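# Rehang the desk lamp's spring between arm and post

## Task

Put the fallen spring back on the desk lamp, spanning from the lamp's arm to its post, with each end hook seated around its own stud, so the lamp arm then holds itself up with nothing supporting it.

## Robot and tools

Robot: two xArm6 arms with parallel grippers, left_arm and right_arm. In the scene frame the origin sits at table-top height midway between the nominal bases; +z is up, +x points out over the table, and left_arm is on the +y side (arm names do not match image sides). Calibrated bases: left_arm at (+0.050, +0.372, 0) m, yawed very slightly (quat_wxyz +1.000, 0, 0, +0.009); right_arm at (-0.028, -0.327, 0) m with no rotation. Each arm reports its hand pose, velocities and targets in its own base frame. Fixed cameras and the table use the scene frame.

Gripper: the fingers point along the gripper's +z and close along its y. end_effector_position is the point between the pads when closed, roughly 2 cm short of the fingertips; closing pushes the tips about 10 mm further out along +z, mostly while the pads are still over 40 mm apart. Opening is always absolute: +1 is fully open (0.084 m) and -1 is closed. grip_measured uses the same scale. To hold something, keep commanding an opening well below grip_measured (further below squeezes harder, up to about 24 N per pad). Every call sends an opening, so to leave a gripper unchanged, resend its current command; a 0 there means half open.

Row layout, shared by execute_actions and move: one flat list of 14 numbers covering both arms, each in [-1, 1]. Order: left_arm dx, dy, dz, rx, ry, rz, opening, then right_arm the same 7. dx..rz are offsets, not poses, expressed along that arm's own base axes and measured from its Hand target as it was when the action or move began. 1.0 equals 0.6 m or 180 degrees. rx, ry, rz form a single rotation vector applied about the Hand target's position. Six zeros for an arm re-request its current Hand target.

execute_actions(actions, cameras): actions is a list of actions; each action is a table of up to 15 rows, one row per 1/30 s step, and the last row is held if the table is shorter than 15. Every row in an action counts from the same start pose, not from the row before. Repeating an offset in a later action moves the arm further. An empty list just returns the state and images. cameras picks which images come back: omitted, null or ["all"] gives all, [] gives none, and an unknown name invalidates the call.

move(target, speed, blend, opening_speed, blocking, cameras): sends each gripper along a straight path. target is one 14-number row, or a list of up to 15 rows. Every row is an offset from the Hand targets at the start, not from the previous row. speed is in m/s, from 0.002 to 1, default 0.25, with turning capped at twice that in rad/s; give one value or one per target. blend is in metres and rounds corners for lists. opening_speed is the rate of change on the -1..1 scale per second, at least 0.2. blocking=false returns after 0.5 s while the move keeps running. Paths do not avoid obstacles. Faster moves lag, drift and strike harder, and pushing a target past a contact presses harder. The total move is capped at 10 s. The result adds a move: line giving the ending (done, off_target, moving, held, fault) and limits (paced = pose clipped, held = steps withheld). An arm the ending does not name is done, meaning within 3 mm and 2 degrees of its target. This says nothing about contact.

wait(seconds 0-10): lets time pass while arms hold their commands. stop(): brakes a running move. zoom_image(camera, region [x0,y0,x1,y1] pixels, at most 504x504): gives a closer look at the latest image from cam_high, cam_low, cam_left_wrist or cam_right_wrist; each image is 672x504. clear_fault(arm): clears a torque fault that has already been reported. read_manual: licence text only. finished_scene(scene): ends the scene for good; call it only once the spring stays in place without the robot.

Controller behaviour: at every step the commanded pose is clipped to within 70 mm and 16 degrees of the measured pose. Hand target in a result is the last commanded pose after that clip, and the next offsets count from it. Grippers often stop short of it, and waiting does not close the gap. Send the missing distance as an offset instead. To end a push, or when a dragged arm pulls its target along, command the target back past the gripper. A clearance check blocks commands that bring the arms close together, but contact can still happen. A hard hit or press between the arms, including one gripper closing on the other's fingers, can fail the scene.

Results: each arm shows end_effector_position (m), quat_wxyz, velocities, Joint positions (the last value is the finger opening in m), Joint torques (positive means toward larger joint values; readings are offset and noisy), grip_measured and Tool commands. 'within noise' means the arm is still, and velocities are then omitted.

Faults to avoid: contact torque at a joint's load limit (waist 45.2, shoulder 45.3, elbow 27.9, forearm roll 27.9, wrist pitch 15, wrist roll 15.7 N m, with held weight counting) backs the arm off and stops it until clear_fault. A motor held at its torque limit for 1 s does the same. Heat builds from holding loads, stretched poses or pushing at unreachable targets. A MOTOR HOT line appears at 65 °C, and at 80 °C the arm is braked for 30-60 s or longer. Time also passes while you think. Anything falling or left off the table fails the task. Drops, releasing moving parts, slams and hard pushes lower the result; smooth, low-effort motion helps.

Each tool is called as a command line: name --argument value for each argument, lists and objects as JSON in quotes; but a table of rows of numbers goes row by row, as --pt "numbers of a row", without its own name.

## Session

execute_actions --actions '[]'

Scene clock: 0.00 s.
left_arm: end_effector_position=(+0.6126, -0.0700, +0.3106) grip_measured=+1.00 end_effector_quat_wxyz=(-0.173, +0.930, -0.087, +0.312) | right_arm: end_effector_position=(+0.1496, +0.1246, +0.3685) grip_measured=+1.00 end_effector_quat_wxyz=(-0.108, +0.334, +0.933, +0.086)
Joint positions: left_arm=[-0.207 0.07 -1.211 0.71 0.637 -0.494 0.084] | right_arm=[0.317 -0.954 -0.801 0.277 1.812 -2.079 0.084]
Joint velocities: within noise
Joint torques (N m): no reading
Motor temperatures (°C): left_arm=[33 34 40 30 31 41] | right_arm=[34 37 51 33 36 37]
Hand target: left_arm +0.6126, -0.0700, +0.3106; -0.173, +0.930, -0.087, +0.312 | right_arm +0.1496, +0.1246, +0.3685; -0.108, +0.334, +0.933, +0.086
Tool commands: left_gripper/opening=+1.0 right_gripper/opening=+1.0

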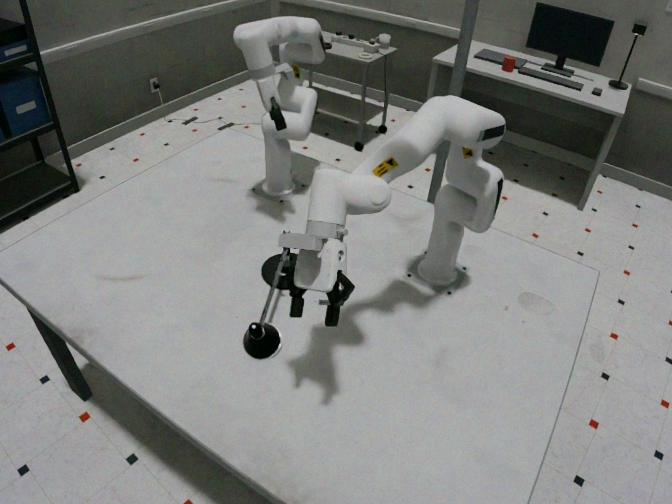

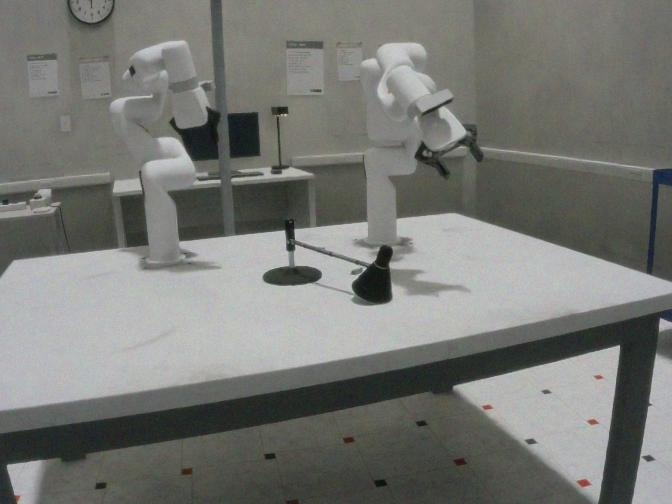

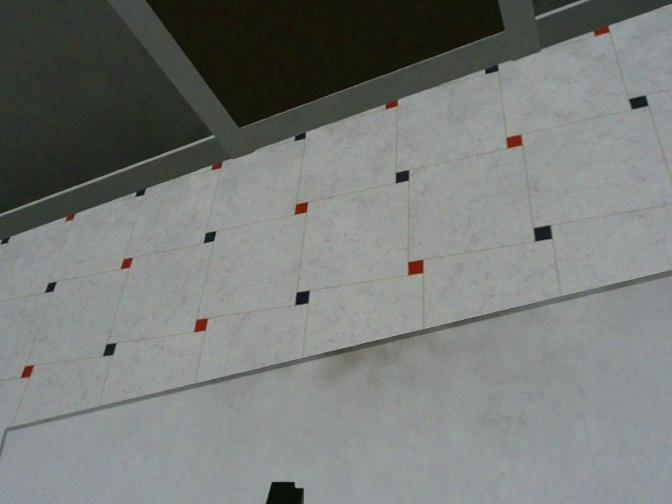

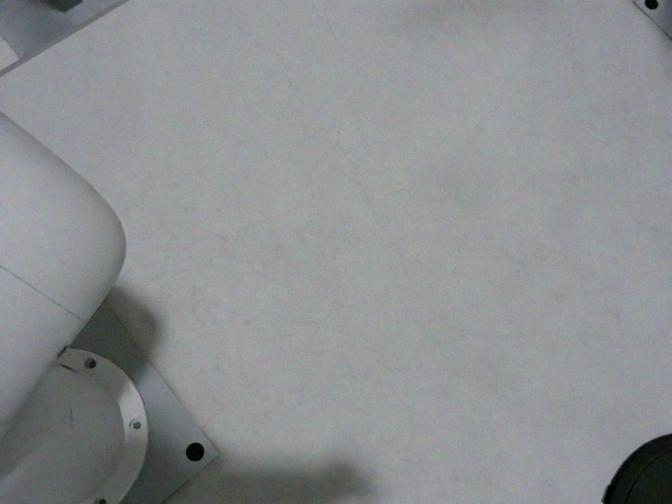

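zoom_image --camera "cam_high" --region '[220, 210, 420, 380]'

zoom_image --camera "cam_low" --region '[240, 200, 440, 330]'

Scaled by 2.520 from the camera's 672x504 image, which has a finer 960x720 frame.

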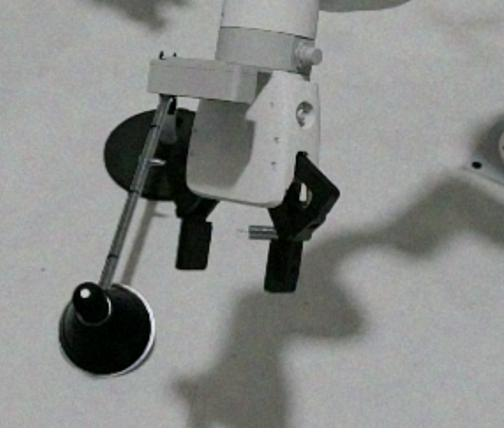

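Scaled by 2.520 from the camera's 672x504 image, which has a finer 960x720 frame.

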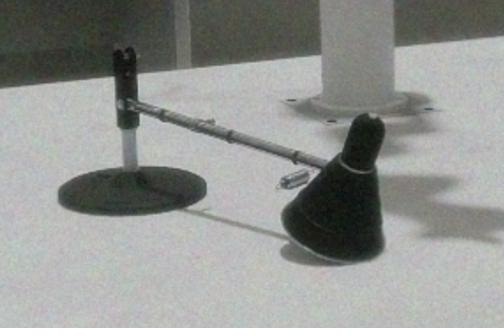

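zoom_image --camera "cam_high" --region '[240, 220, 340, 320]'

zoom_image --camera "cam_low" --region '[260, 210, 370, 290]'

Scaled by 5.040 from the camera's 672x504 image, which has a finer 960x720 frame.

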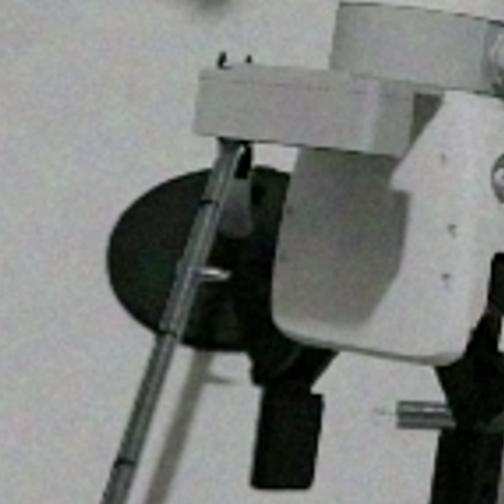

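Scaled by 4.582 from the camera's 672x504 image, which has a finer 960x720 frame.

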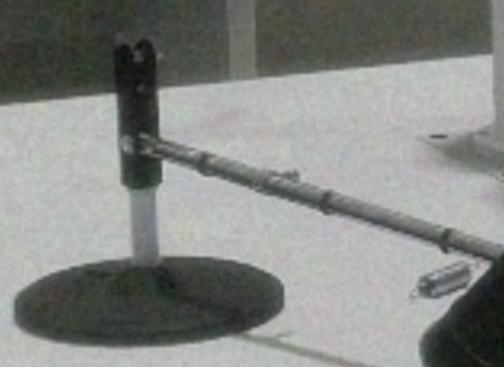

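move --target '[-0.6877, -0.3, -0.0843, -0.1127, 0.2033, 0.0567, 0.3, 0, 0, 0, 0, 0, 0, 0.5]' --speed 0.25

Scene clock: 53.27 s.
left_arm: end_effector_position=(+0.2000, -0.2499, +0.2601) grip_measured=+0.29 end_effector_quat_wxyz=(+0.000, +1.000, +0.000, +0.000) | right_arm: end_effector_position=(+0.1496, +0.1246, +0.3685) grip_measured=+0.49 end_effector_quat_wxyz=(-0.108, +0.334, +0.933, +0.086)
Joint positions: left_arm=[-0.897 -0.562 -0.716 0.001 1.278 -0.897 0.056] | right_arm=[0.317 -0.954 -0.801 0.277 1.812 -2.079 0.065]
Joint velocities: within noise
Joint torques (N m): left_arm=[-3.22 -12.46 -13.75 -1.42 -2.11 -1.33] | right_arm=[-0.71 -0.91 -20.99 0.16 -2.35 -0.15]
Motor temperatures (°C): left_arm=[33 37 53 30 32 41] | right_arm=[34 37 60 33 37 37]
Hand target: left_arm +0.2000, -0.2500, +0.2601; +0.000, +1.000, +0.000, +0.000 | right_arm +0.1496, +0.1246, +0.3685; -0.108, +0.334, +0.933, +0.086
Off the commanded pose: left_arm 0.000 m, 0 deg | right_arm 0.000 m, 0 deg.
move: done

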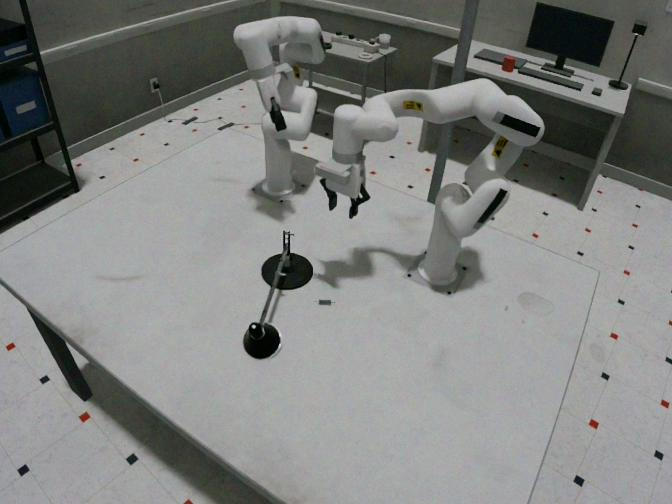

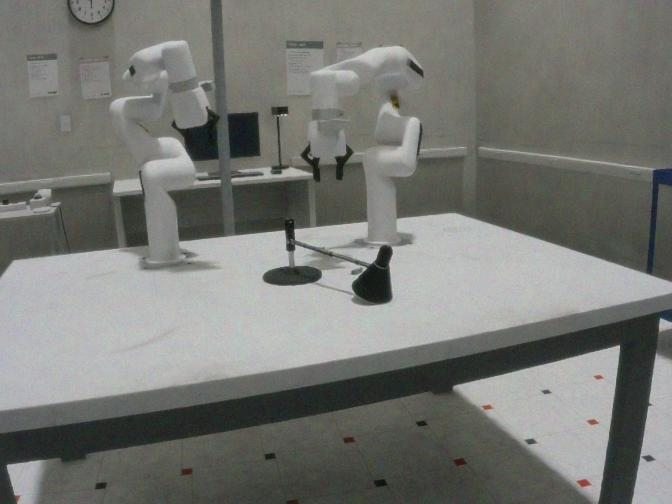

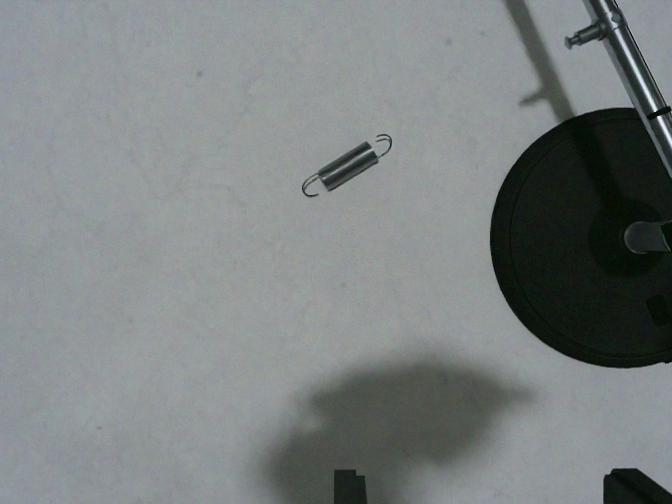

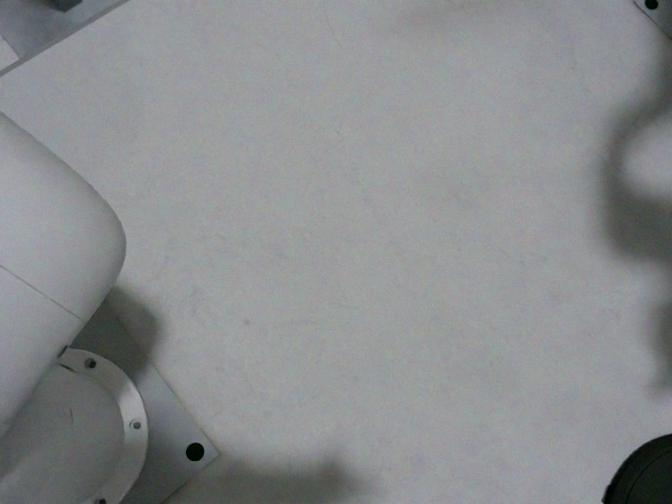

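zoom_image --camera "cam_left_wrist" --region '[290, 115, 410, 215]'

zoom_image --camera "cam_left_wrist" --region '[480, 0, 672, 200]'

Scaled by 4.200 from the camera's 672x504 image, which has a finer 960x720 frame.

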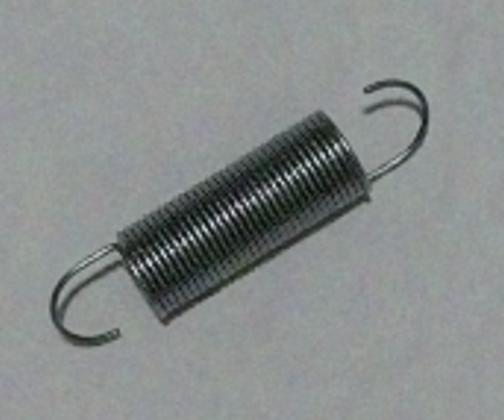

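Scaled by 2.520 from the camera's 672x504 image, which has a finer 960x720 frame.

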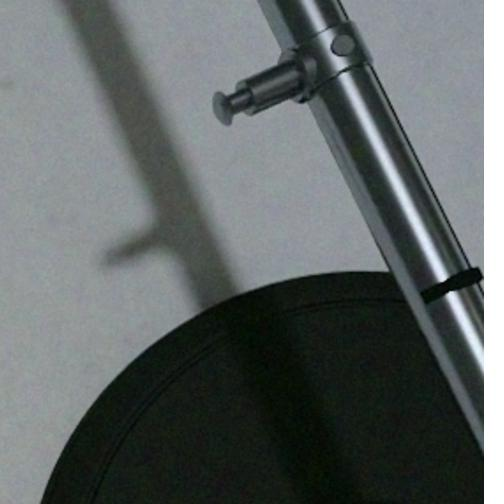

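move --target '[0.1, -0.25, 0.0667, 0, 0, 0, 0.3, 0, 0, 0, 0, 0, 0, 0.5]' --speed 0.2 --cameras '["cam_left_wrist"]'

zoom_image --camera "cam_left_wrist" --region '[200, 100, 470, 370]'

Scene clock: 106.60 s.
left_arm: end_effector_position=(+0.2600, -0.3999, +0.3001) grip_measured=+0.29 end_effector_quat_wxyz=(+0.000, +1.000, +0.000, +0.000) | right_arm: end_effector_position=(+0.1496, +0.1246, +0.3685) grip_measured=+0.49 end_effector_quat_wxyz=(-0.108, +0.334, +0.933, +0.086)
Joint positions: left_arm=[-0.995 -0.013 -1.334 0.001 1.346 -0.995 0.056] | right_arm=[0.317 -0.954 -0.801 0.277 1.812 -2.079 0.065]
Joint velocities: within noise
Joint torques (N m): left_arm=[-3.3 -12.21 -18.7 0.91 -0.64 -1.6] | right_arm=[-0.96 -1.1 -19.99 -0.21 -2.53 -0.27]
Motor temperatures (°C): left_arm=[33 35 54 30 32 41] | right_arm=[34 37 60 33 37 37]
Hand target: left_arm +0.2600, -0.4000, +0.3001; +0.000, +1.000, +0.000, +0.000 | right_arm +0.1496, +0.1246, +0.3685; -0.108, +0.334, +0.933, +0.086
Off the commanded pose: left_arm 0.000 m, 0 deg | right_arm 0.000 m, 0 deg.
move: done
Images, in order (width x height): cam_left_wrist 672x504.

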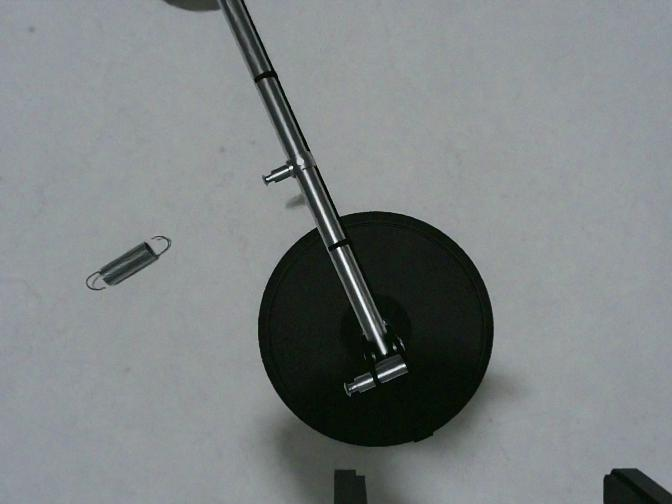

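Scaled by 1.867 from the camera's 672x504 image, which has a finer 960x720 frame.

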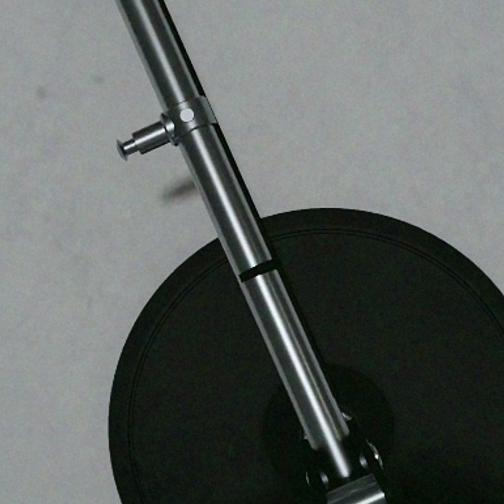

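zoom_image --camera "cam_left_wrist" --region '[320, 300, 440, 420]'

zoom_image --camera "cam_left_wrist" --region '[240, 120, 360, 240]'

Scaled by 4.200 from the camera's 672x504 image, which has a finer 960x720 frame.

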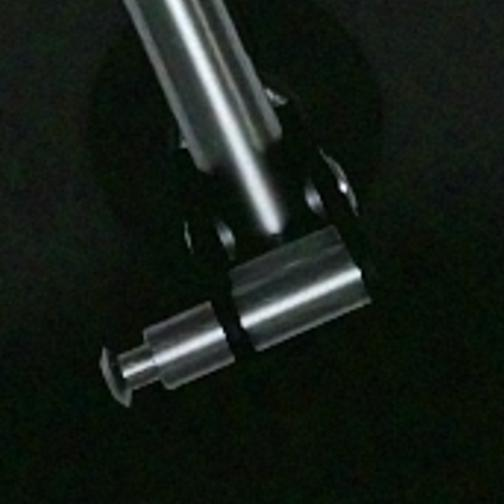

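Scaled by 4.200 from the camera's 672x504 image, which has a finer 960x720 frame.

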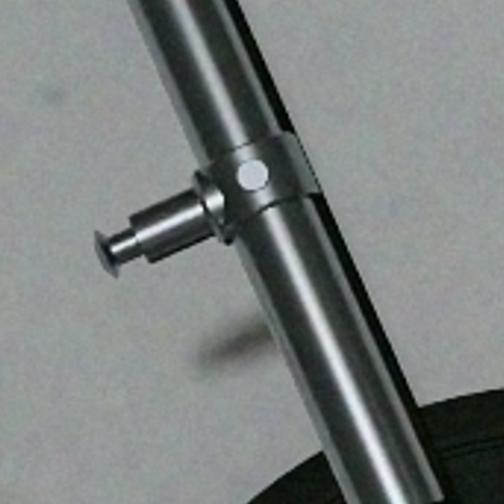

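zoom_image --camera "cam_left_wrist" --region '[70, 220, 190, 310]'

Scaled by 4.200 from the camera's 672x504 image, which has a finer 960x720 frame.

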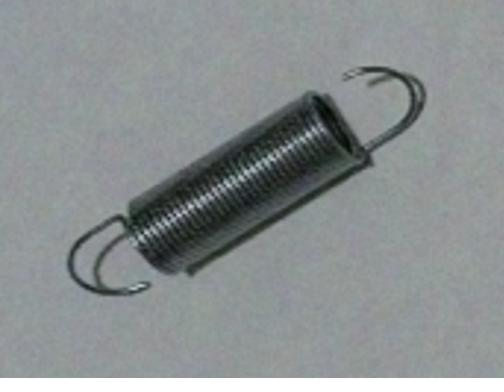

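move --pt "0.0833 0.3237 -0.1667 0 0 0.675 -0.4 0.45 0.2 -0.12 0.1081 -0.0557 0.1521 0.2" --pt "0.0833 0.3237 -0.4 0 0 0.675 -0.4 0.7098 0.3268 -0.3327 0.2162 -0.1114 0.3042 0.2" --speed 0.25 --blend '[0.04, 0]'

zoom_image --camera "cam_left_wrist" --region '[300, 250, 672, 504]'

Scene clock: 221.87 s.
left_arm: end_effector_position=(+0.3100, -0.2057, +0.0601) grip_measured=-0.42 end_effector_quat_wxyz=(+0.000, +0.489, +0.873, +0.000) | right_arm: end_effector_position=(+0.5755, +0.3207, +0.1689) grip_measured=+0.19 end_effector_quat_wxyz=(-0.080, -0.194, +0.903, +0.374)
Joint positions: left_arm=[-0.586 -0.041 -0.547 0 0.59 -2.707 0.026] | right_arm=[0.251 0.837 -2.038 0.781 1.427 -3.523 0.052]
Joint velocities: within noise
Joint torques (N m): left_arm=[3.5 -8.8 -15.21 0.87 -2.13 -1.58] | right_arm=[-3.71 -36.58 -26.68 -1.21 1.36 1.17]
Motor temperatures (°C): left_arm=[33 35 57 30 31 41] | right_arm=[34 37 62 33 37 37]
Hand target: left_arm +0.3100, -0.2057, +0.0601; +0.000, +0.489, +0.873, +0.000 | right_arm +0.5755, +0.3207, +0.1689; -0.080, -0.194, +0.903, +0.374
Off the commanded pose: left_arm 0.000 m, 0 deg | right_arm 0.000 m, 0 deg.
move: done

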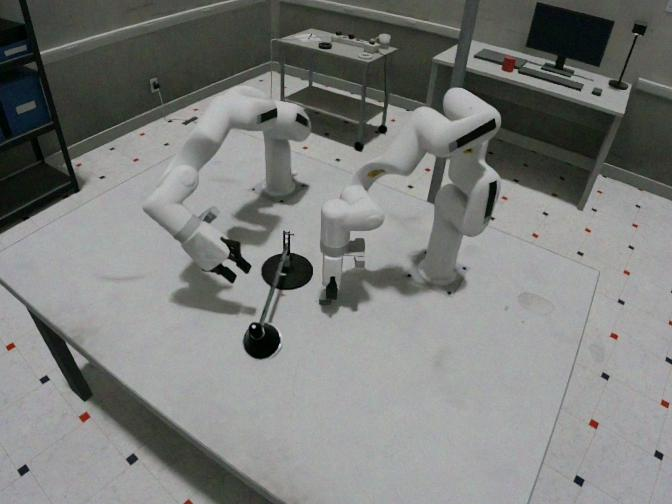

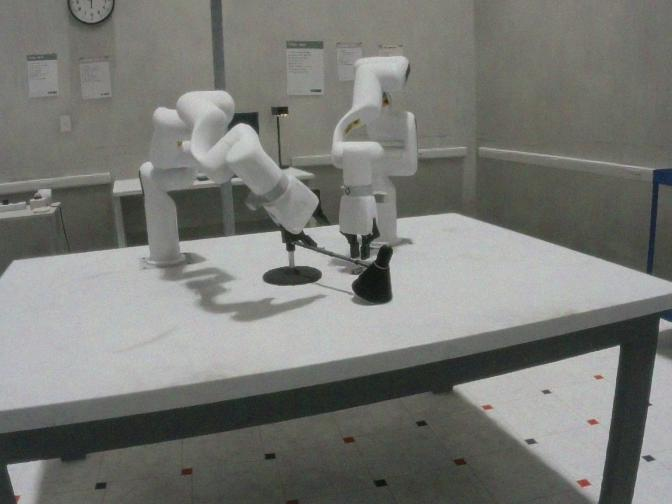

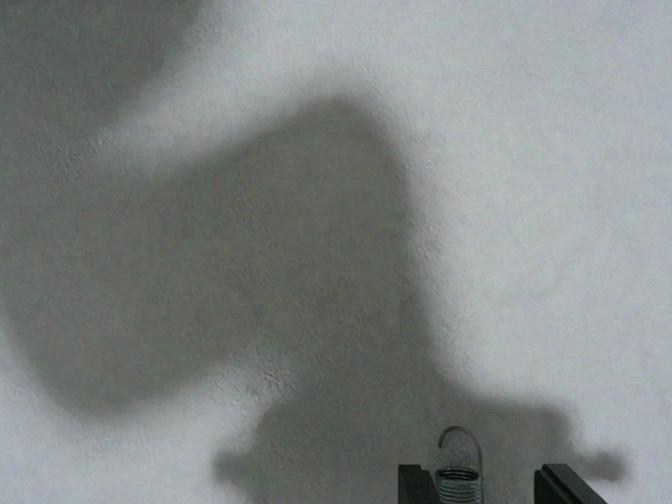

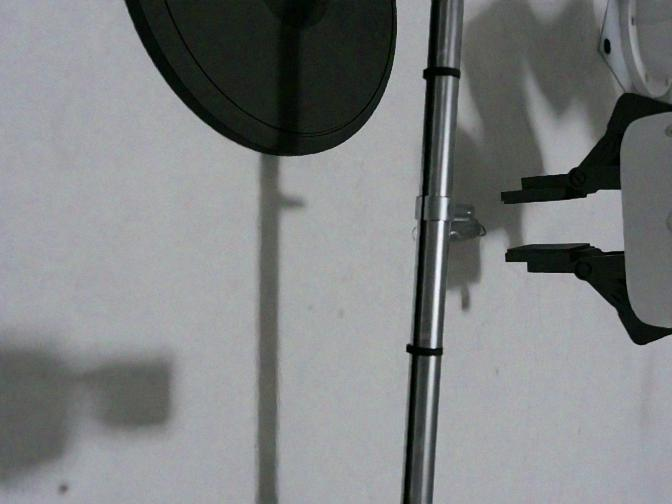

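Scaled by 1.355 from the camera's 672x504 image, which has a finer 960x720 frame.

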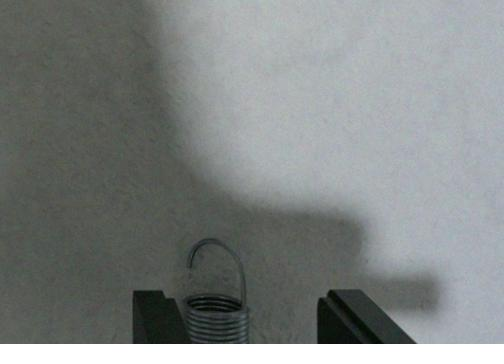

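execute_actions --actions '[]' --cameras '["cam_left_wrist"]'

Scene clock: 242.40 s.
left_arm: end_effector_position=(+0.3100, -0.2057, +0.0601) grip_measured=-0.42 end_effector_quat_wxyz=(+0.000, +0.489, +0.873, +0.000) | right_arm: end_effector_position=(+0.5755, +0.3207, +0.1689) grip_measured=+0.19 end_effector_quat_wxyz=(-0.080, -0.194, +0.903, +0.374)
Joint positions: left_arm=[-0.586 -0.041 -0.547 0 0.59 -2.707 0.026] | right_arm=[0.251 0.837 -2.038 0.781 1.428 -3.523 0.052]
Joint velocities: within noise
Joint torques (N m): left_arm=[3.14 -9.22 -13.73 0.87 -1.87 -1.59] | right_arm=[-3.22 -37.45 -23.4 -0.98 0.97 1.06]
Motor temperatures (°C): left_arm=[33 35 55 30 32 41] | right_arm=[34 39 63 33 37 37]
Hand target: left_arm +0.3100, -0.2057, +0.0601; +0.000, +0.489, +0.873, +0.000 | right_arm +0.5755, +0.3207, +0.1689; -0.080, -0.194, +0.903, +0.374
Tool commands: left_gripper/opening=-0.4 right_gripper/opening=+0.2
Off the commanded pose: left_arm 0.000 m, 0 deg | right_arm 0.000 m, 0 deg.
Images, in order (width x height): cam_left_wrist 672x504.

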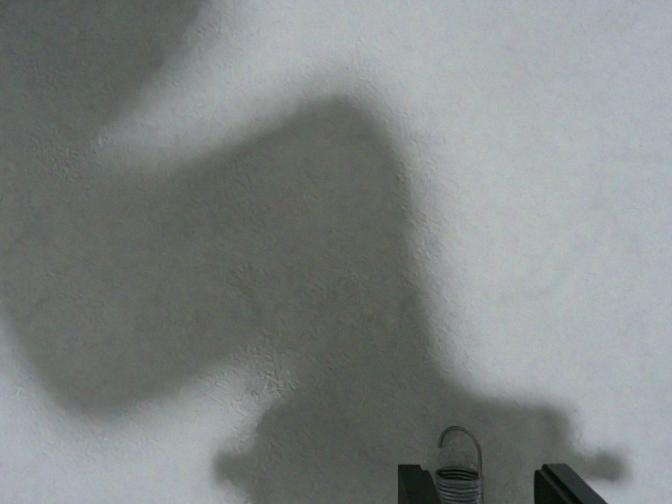

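move --pt "-0.0017 0.0028 -0.0643 0 0 0 -0.4 -0.058 0.129 -0.1415 0 0 0 0.2" --pt "-0.0017 0.0028 -0.0643 0 0 0 -0.95 -0.058 0.129 -0.1415 0 0 0 -0.67" --speed 0.08 --opening_speed 0.4 --cameras '["cam_left_wrist", "cam_right_wrist"]'

Scene clock: 260.53 s.
left_arm: end_effector_position=(+0.3090, -0.2041, +0.0215) grip_measured=-0.69 end_effector_quat_wxyz=(+0.000, +0.489, +0.873, +0.000) | right_arm: end_effector_position=(+0.5407, +0.3982, +0.0840) grip_measured=-0.68 end_effector_quat_wxyz=(-0.080, -0.194, +0.903, +0.374)
Joint positions: left_arm=[-0.584 0.074 -0.529 0 0.456 -2.704 0.014] | right_arm=[0.399 0.902 -1.911 0.862 1.199 -3.575 0.014]
Joint velocities: within noise
Joint torques (N m): left_arm=[-2.61 -4.3 -1.69 0.23 1.26 1.04] | right_arm=[-3.25 -37.61 -16.24 -0.67 -2.72 -0.9]
Motor temperatures (°C): left_arm=[33 35 52 30 32 41] | right_arm=[34 39 62 33 37 37]
Hand target: left_arm +0.3090, -0.2041, +0.0215; +0.000, +0.489, +0.873, +0.000 | right_arm +0.5407, +0.3981, +0.0840; -0.080, -0.194, +0.903, +0.374
Off the commanded pose: left_arm 0.000 m, 0 deg | right_arm 0.000 m, 0 deg.
move: done
Images, in order (width x height): cam_left_wrist 672x504, cam_right_wrist 672x504.

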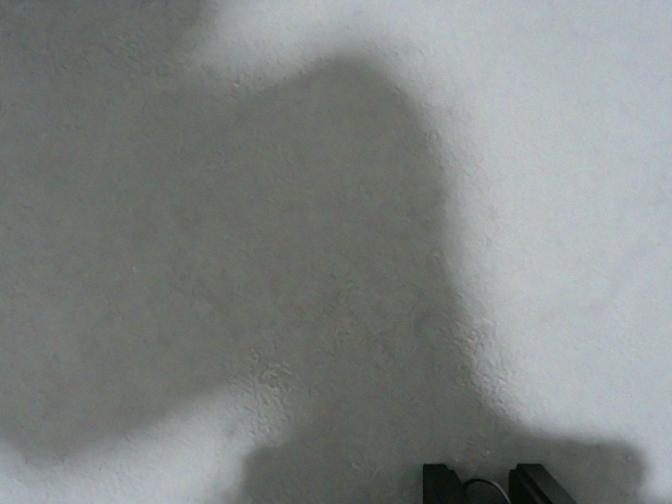

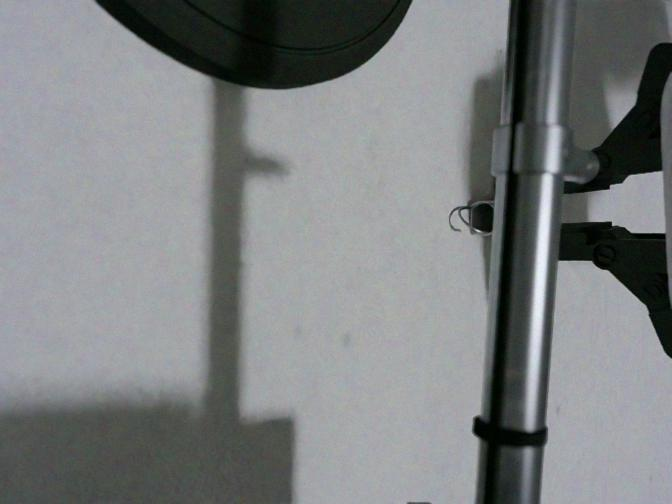

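move --pt "0 0 0.1 -0.0578 -0.0299 -0.0047 -0.95 -0.0100 -0.0045 0.1152 0.0455 -0.1013 0 -0.67" --pt "-0.033 -0.05 0.2 -0.2 -0.1035 -0.0163 -0.95 -0.0557 -0.025 0.2202 0.0913 -0.2032 0 -0.67" --pt "-0.0808 -0.1023 0.2475 -0.3777 -0.1954 -0.0308 -0.95 -0.1308 -0.0588 0.3013 0.1369 -0.3045 0 -0.67" --pt "-0.0808 -0.1357 0.2475 -0.4444 -0.2299 -0.0362 -0.95 -0.2257 -0.1014 0.3488 0.1812 -0.4033 0 -0.67" --speed 0.2 --blend '[0.02, 0.02, 0.02, 0]'

Scene clock: 298.43 s.
left_arm: end_effector_position=(+0.2605, -0.2855, +0.1700) grip_measured=-0.69 end_effector_quat_wxyz=(+0.590, +0.389, +0.591, -0.389) | right_arm: end_effector_position=(+0.4053, +0.3373, +0.2932) grip_measured=-0.69 end_effector_quat_wxyz=(+0.517, -0.389, +0.643, +0.411)
Joint positions: left_arm=[-0.382 -0.192 -0.065 -2.341 1.389 -0.184 0.013] | right_arm=[0.434 -0.193 -0.636 2.07 0.921 -5.443 0.014]
Joint velocities: within noise
Joint torques (N m): left_arm=[3.6 -3.29 -11.96 0.73 2.34 1.4] | right_arm=[-3.73 -25.6 -19.44 2.27 3.81 -1.11]
Motor temperatures (°C): left_arm=[33 34 46 30 32 41] | right_arm=[34 40 58 34 37 37]
Hand target: left_arm +0.2605, -0.2855, +0.1700; +0.590, +0.389, +0.591, -0.389 | right_arm +0.4053, +0.3373, +0.2932; +0.517, -0.389, +0.643, +0.411
Off the commanded pose: left_arm 0.000 m, 0 deg | right_arm 0.000 m, 0 deg.
move: done

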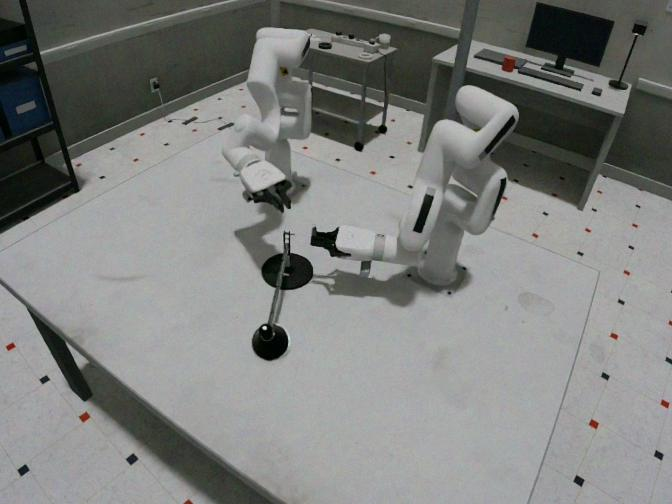

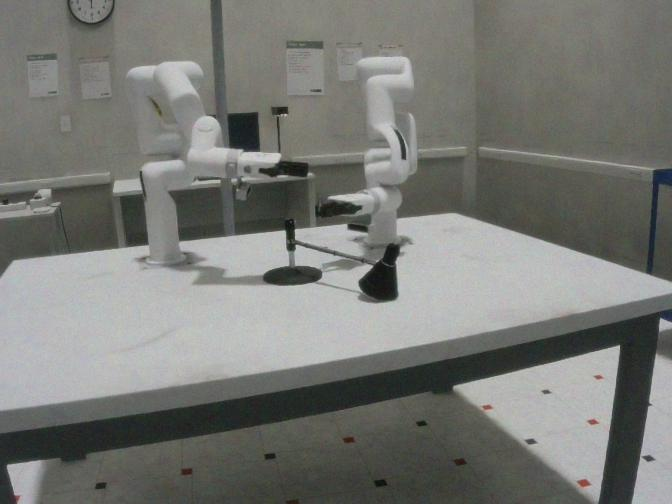

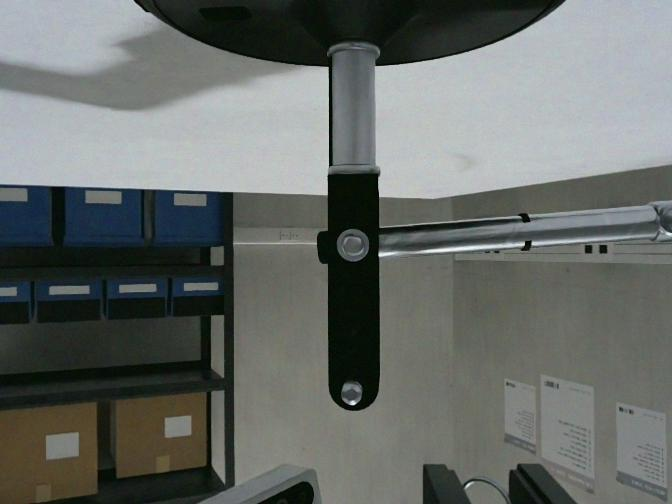

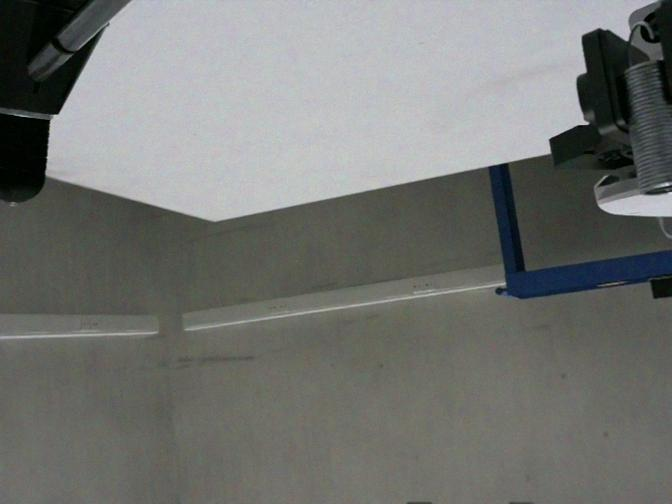

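move --pt "0 0 0 0 0 0 -0.95 0.041 -0.0912 0 -0.054 0.121 0 0.2" --pt "0 0 0 0 0 0 -0.95 0.2837 -0.0277 -0.2072 -0.1812 0.4033 0 0.2" --pt "0 0 0 0 0 0 -0.95 0.2257 0.1013 -0.3487 -0.1812 0.4033 0 0.2" --pt "0 0 0 0 0 0 -0.95 0.2257 0.1013 -0.3487 -0.1812 0.4033 0 -0.95" --speed '[0.22, 0.22, 0.08, 0.08]' --opening_speed 0.5 --blend '[0.02, 0, 0, 0]' --cameras '["cam_left_wrist", "cam_right_wrist"]'

Scene clock: 324.03 s.
left_arm: end_effector_position=(+0.2605, -0.2855, +0.1700) grip_measured=-0.69 end_effector_quat_wxyz=(+0.590, +0.389, +0.591, -0.389) | right_arm: end_effector_position=(+0.5407, +0.3980, +0.0840) grip_measured=-0.72 end_effector_quat_wxyz=(-0.080, -0.194, +0.903, +0.374)
Joint positions: left_arm=[-0.382 -0.192 -0.065 -2.341 1.389 -0.184 0.013] | right_arm=[0.399 0.902 -1.911 0.862 1.199 -3.575 0.012]
Joint velocities: within noise
Joint torques (N m): left_arm=[3.05 -3.75 -11.46 0.43 2.17 1.18] | right_arm=[-4.87 -37.58 -16.08 -2.43 -2.66 -0.55]
Motor temperatures (°C): left_arm=[33 34 49 30 32 41] | right_arm=[34 39 62 34 37 37]
Hand target: left_arm +0.2605, -0.2855, +0.1700; +0.590, +0.389, +0.591, -0.389 | right_arm +0.5407, +0.3980, +0.0840; -0.080, -0.194, +0.903, +0.374
Off the commanded pose: left_arm 0.000 m, 0 deg | right_arm 0.000 m, 0 deg.
move: done
Images, in order (width x height): cam_left_wrist 672x504, cam_right_wrist 672x504.

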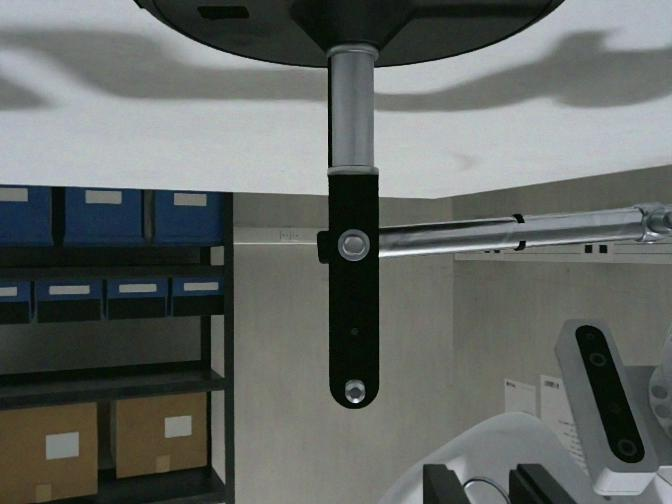

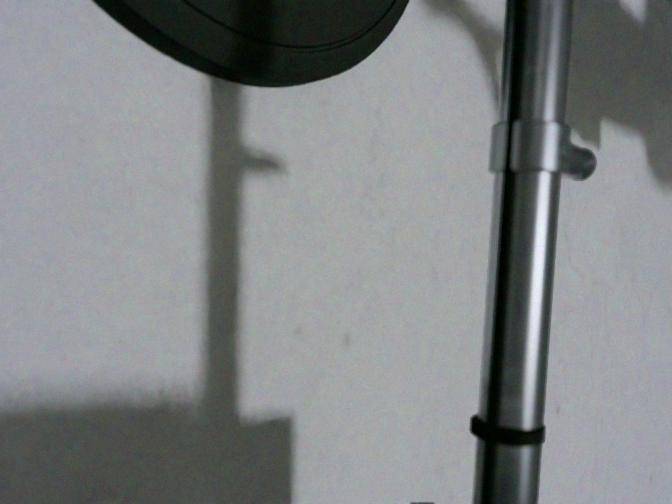

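zoom_image --camera "cam_left_wrist" --region '[320, 180, 672, 444]'

move --pt "0 0 0 0 0 0 -0.95 -0.0100 -0.0045 0.1152 0.0455 -0.1013 0 -0.95" --pt "0 0 0 0 0 0 -0.95 -0.0557 -0.025 0.2202 0.0913 -0.2032 0 -0.95" --pt "0 0 0 0 0 0 -0.95 -0.1308 -0.0588 0.3013 0.1369 -0.3045 0 -0.95" --pt "0 0 0 0 0 0 -0.95 -0.2257 -0.1014 0.3488 0.1812 -0.4033 0 -0.95" --speed 0.15 --blend '[0.02, 0.02, 0.02, 0]'

Scaled by 1.432 from the camera's 672x504 image, which has a finer 960x720 frame.

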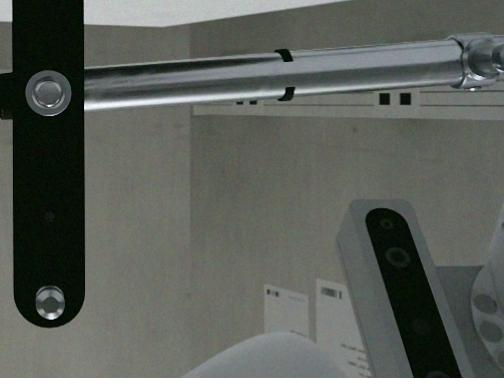

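Scene clock: 335.23 s.
left_arm: end_effector_position=(+0.2605, -0.2855, +0.1700) grip_measured=-0.69 end_effector_quat_wxyz=(+0.590, +0.389, +0.591, -0.389) | right_arm: end_effector_position=(+0.4053, +0.3372, +0.2932) grip_measured=-0.72 end_effector_quat_wxyz=(+0.517, -0.388, +0.643, +0.411)
Joint positions: left_arm=[-0.382 -0.192 -0.065 -2.341 1.389 -0.184 0.013] | right_arm=[0.434 -0.193 -0.636 2.069 0.921 -5.442 0.012]
Joint velocities: within noise
Joint torques (N m): left_arm=[2.52 -4.31 -11.1 0.23 1.92 1.01] | right_arm=[-3.99 -34.32 -30.45 3.1 6.8 -1.33]
Motor temperatures (°C): left_arm=[33 34 49 30 32 41] | right_arm=[34 40 61 33 37 37]
Hand target: left_arm +0.2605, -0.2855, +0.1700; +0.590, +0.389, +0.591, -0.389 | right_arm +0.4053, +0.3372, +0.2933; +0.517, -0.389, +0.643, +0.411
Off the commanded pose: left_arm 0.000 m, 0 deg | right_arm 0.000 m, 0 deg.
move: done

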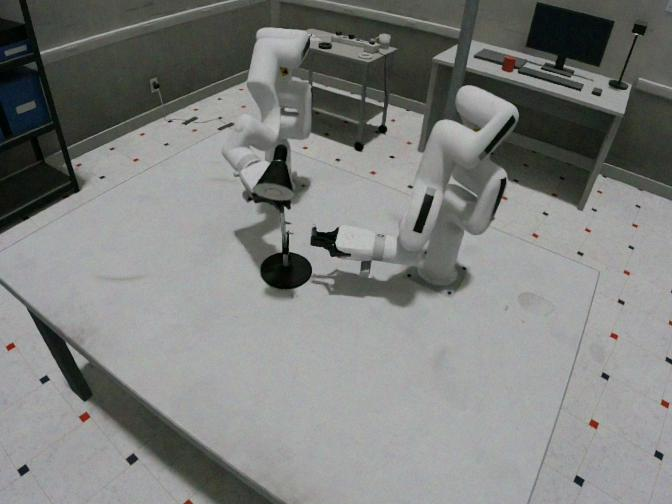

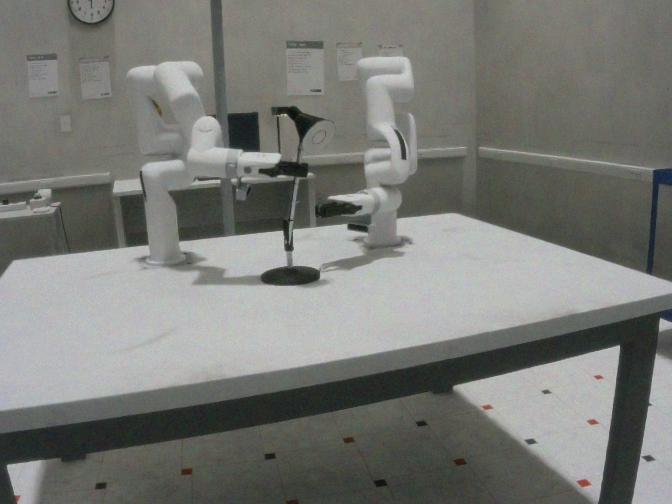

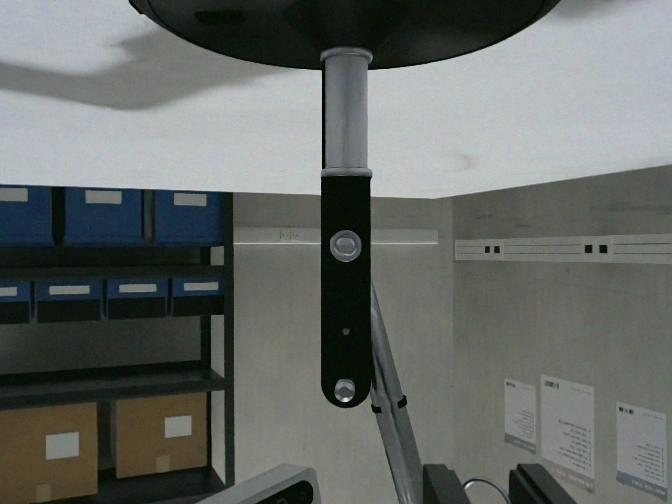

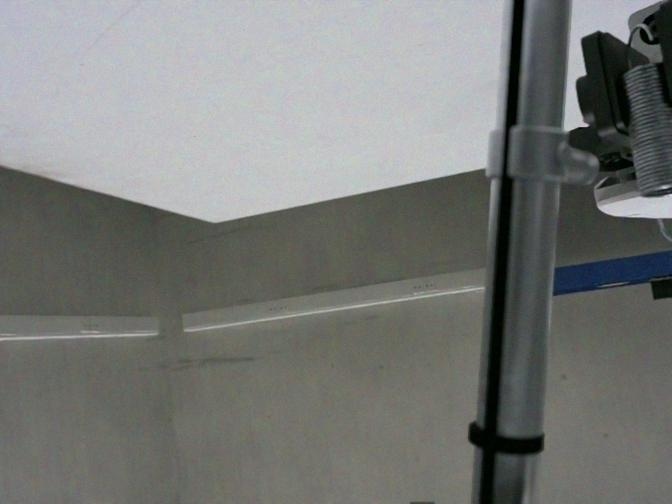

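move --target '[0,0,0,0,0,0,-0.95,0.0052,0.0023,-0.0015,-0.0023,0.0051,0,-0.95]' --speed 0.02 --cameras '["cam_left_wrist", "cam_right_wrist"]'

zoom_image --camera "cam_right_wrist" --region '[470, 0, 672, 260]'

zoom_image --camera "cam_left_wrist" --region '[280, 190, 532, 504]'

Scene clock: 341.30 s.
left_arm: end_effector_position=(+0.2605, -0.2855, +0.1700) grip_measured=-0.69 end_effector_quat_wxyz=(+0.590, +0.389, +0.591, -0.389) | right_arm: end_effector_position=(+0.4084, +0.3386, +0.2925) grip_measured=-0.73 end_effector_quat_wxyz=(+0.510, -0.387, +0.648, +0.412)
Joint positions: left_arm=[-0.382 -0.192 -0.065 -2.341 1.389 -0.184 0.013] | right_arm=[0.437 -0.183 -0.652 2.057 0.909 -5.419 0.012]
Joint velocities: within noise
Joint torques (N m): left_arm=[2.11 -4.61 -11.05 -0.08 1.72 0.94] | right_arm=[2.75 -16.56 -30.55 -1.33 -0.09 0.55]
Motor temperatures (°C): left_arm=[33 34 49 30 32 41] | right_arm=[34 40 65 34 38 37]
Hand target: left_arm +0.2605, -0.2855, +0.1700; +0.590, +0.389, +0.591, -0.389 | right_arm +0.4084, +0.3386, +0.2924; +0.510, -0.387, +0.648, +0.412
Off the commanded pose: left_arm 0.000 m, 0 deg | right_arm 0.000 m, 0 deg.
MOTOR HOT: joint 3 (elbow) of the right arm reports 65 °C; the controller stops that arm at 80 °C. To cool a motor, set the load down, stop pushing, or move to a pose that needs little force. At that limit the right arm can sag while its brakes close.
move: done
Images, in order (width x height): cam_left_wrist 672x504, cam_right_wrist 672x504.

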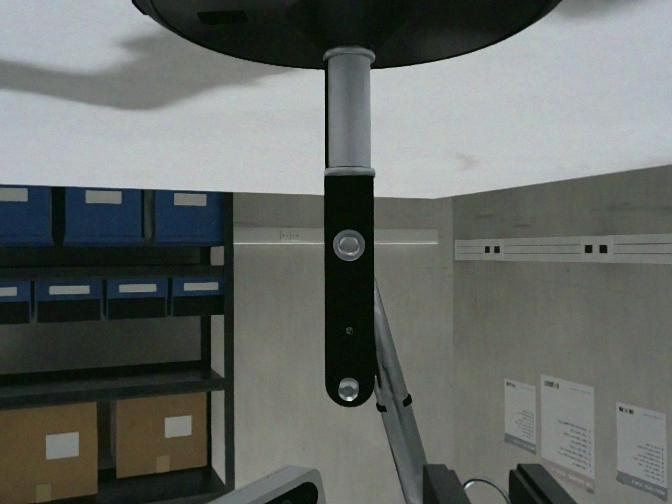

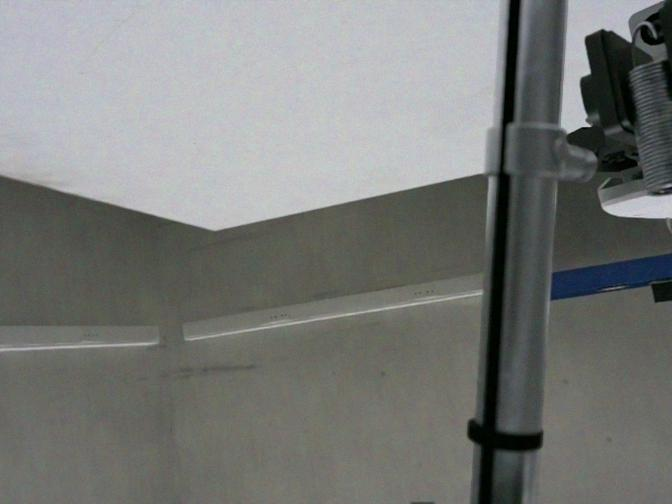

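Scaled by 1.938 from the camera's 672x504 image, which has a finer 960x720 frame.

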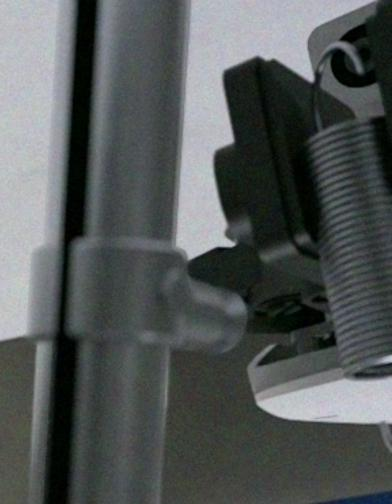

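Scaled by 1.605 from the camera's 672x504 image, which has a finer 960x720 frame.

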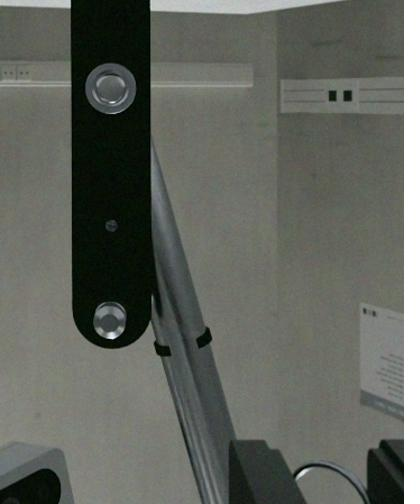

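move --target '[0,0,0,0,0,0,-0.95,0,0,0,0,0,0,-0.69]' --opening_speed 0.3 --cameras '["cam_left_wrist", "cam_right_wrist"]'

Scene clock: 351.70 s.
left_arm: end_effector_position=(+0.2605, -0.2855, +0.1700) grip_measured=-0.69 end_effector_quat_wxyz=(+0.590, +0.389, +0.591, -0.389) | right_arm: end_effector_position=(+0.4084, +0.3386, +0.2924) grip_measured=-0.71 end_effector_quat_wxyz=(+0.510, -0.387, +0.648, +0.412)
Joint positions: left_arm=[-0.382 -0.192 -0.065 -2.341 1.389 -0.184 0.013] | right_arm=[0.437 -0.183 -0.652 2.057 0.909 -5.419 0.013]
Joint velocities: within noise
Joint torques (N m): left_arm=[1.83 -4.78 -10.88 -0.18 1.57 0.85] | right_arm=[1.11 -16.57 -25.25 -1.23 -0.22 0.56]
Motor temperatures (°C): left_arm=[33 34 49 30 32 41] | right_arm=[34 39 65 33 37 37]
Hand target: left_arm +0.2605, -0.2855, +0.1700; +0.590, +0.389, +0.591, -0.389 | right_arm +0.4084, +0.3386, +0.2924; +0.510, -0.387, +0.648, +0.412
Off the commanded pose: left_arm 0.000 m, 0 deg | right_arm 0.000 m, 0 deg.
MOTOR HOT: still on. Joint 3 (elbow) of the right arm reports 65 °C.
move: done
Images, in order (width x height): cam_left_wrist 672x504, cam_right_wrist 672x504.

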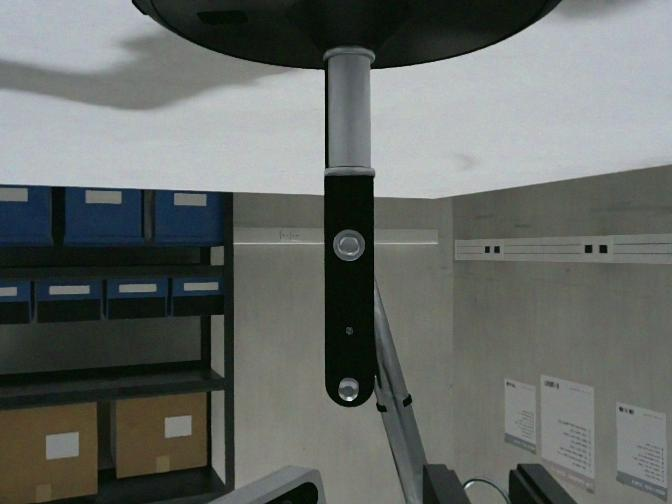

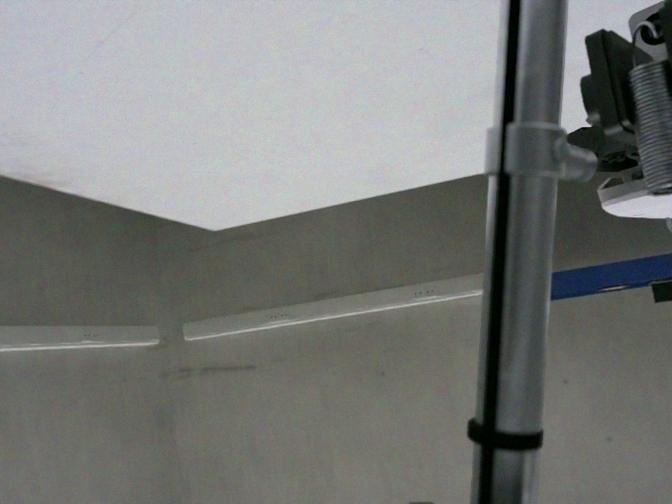

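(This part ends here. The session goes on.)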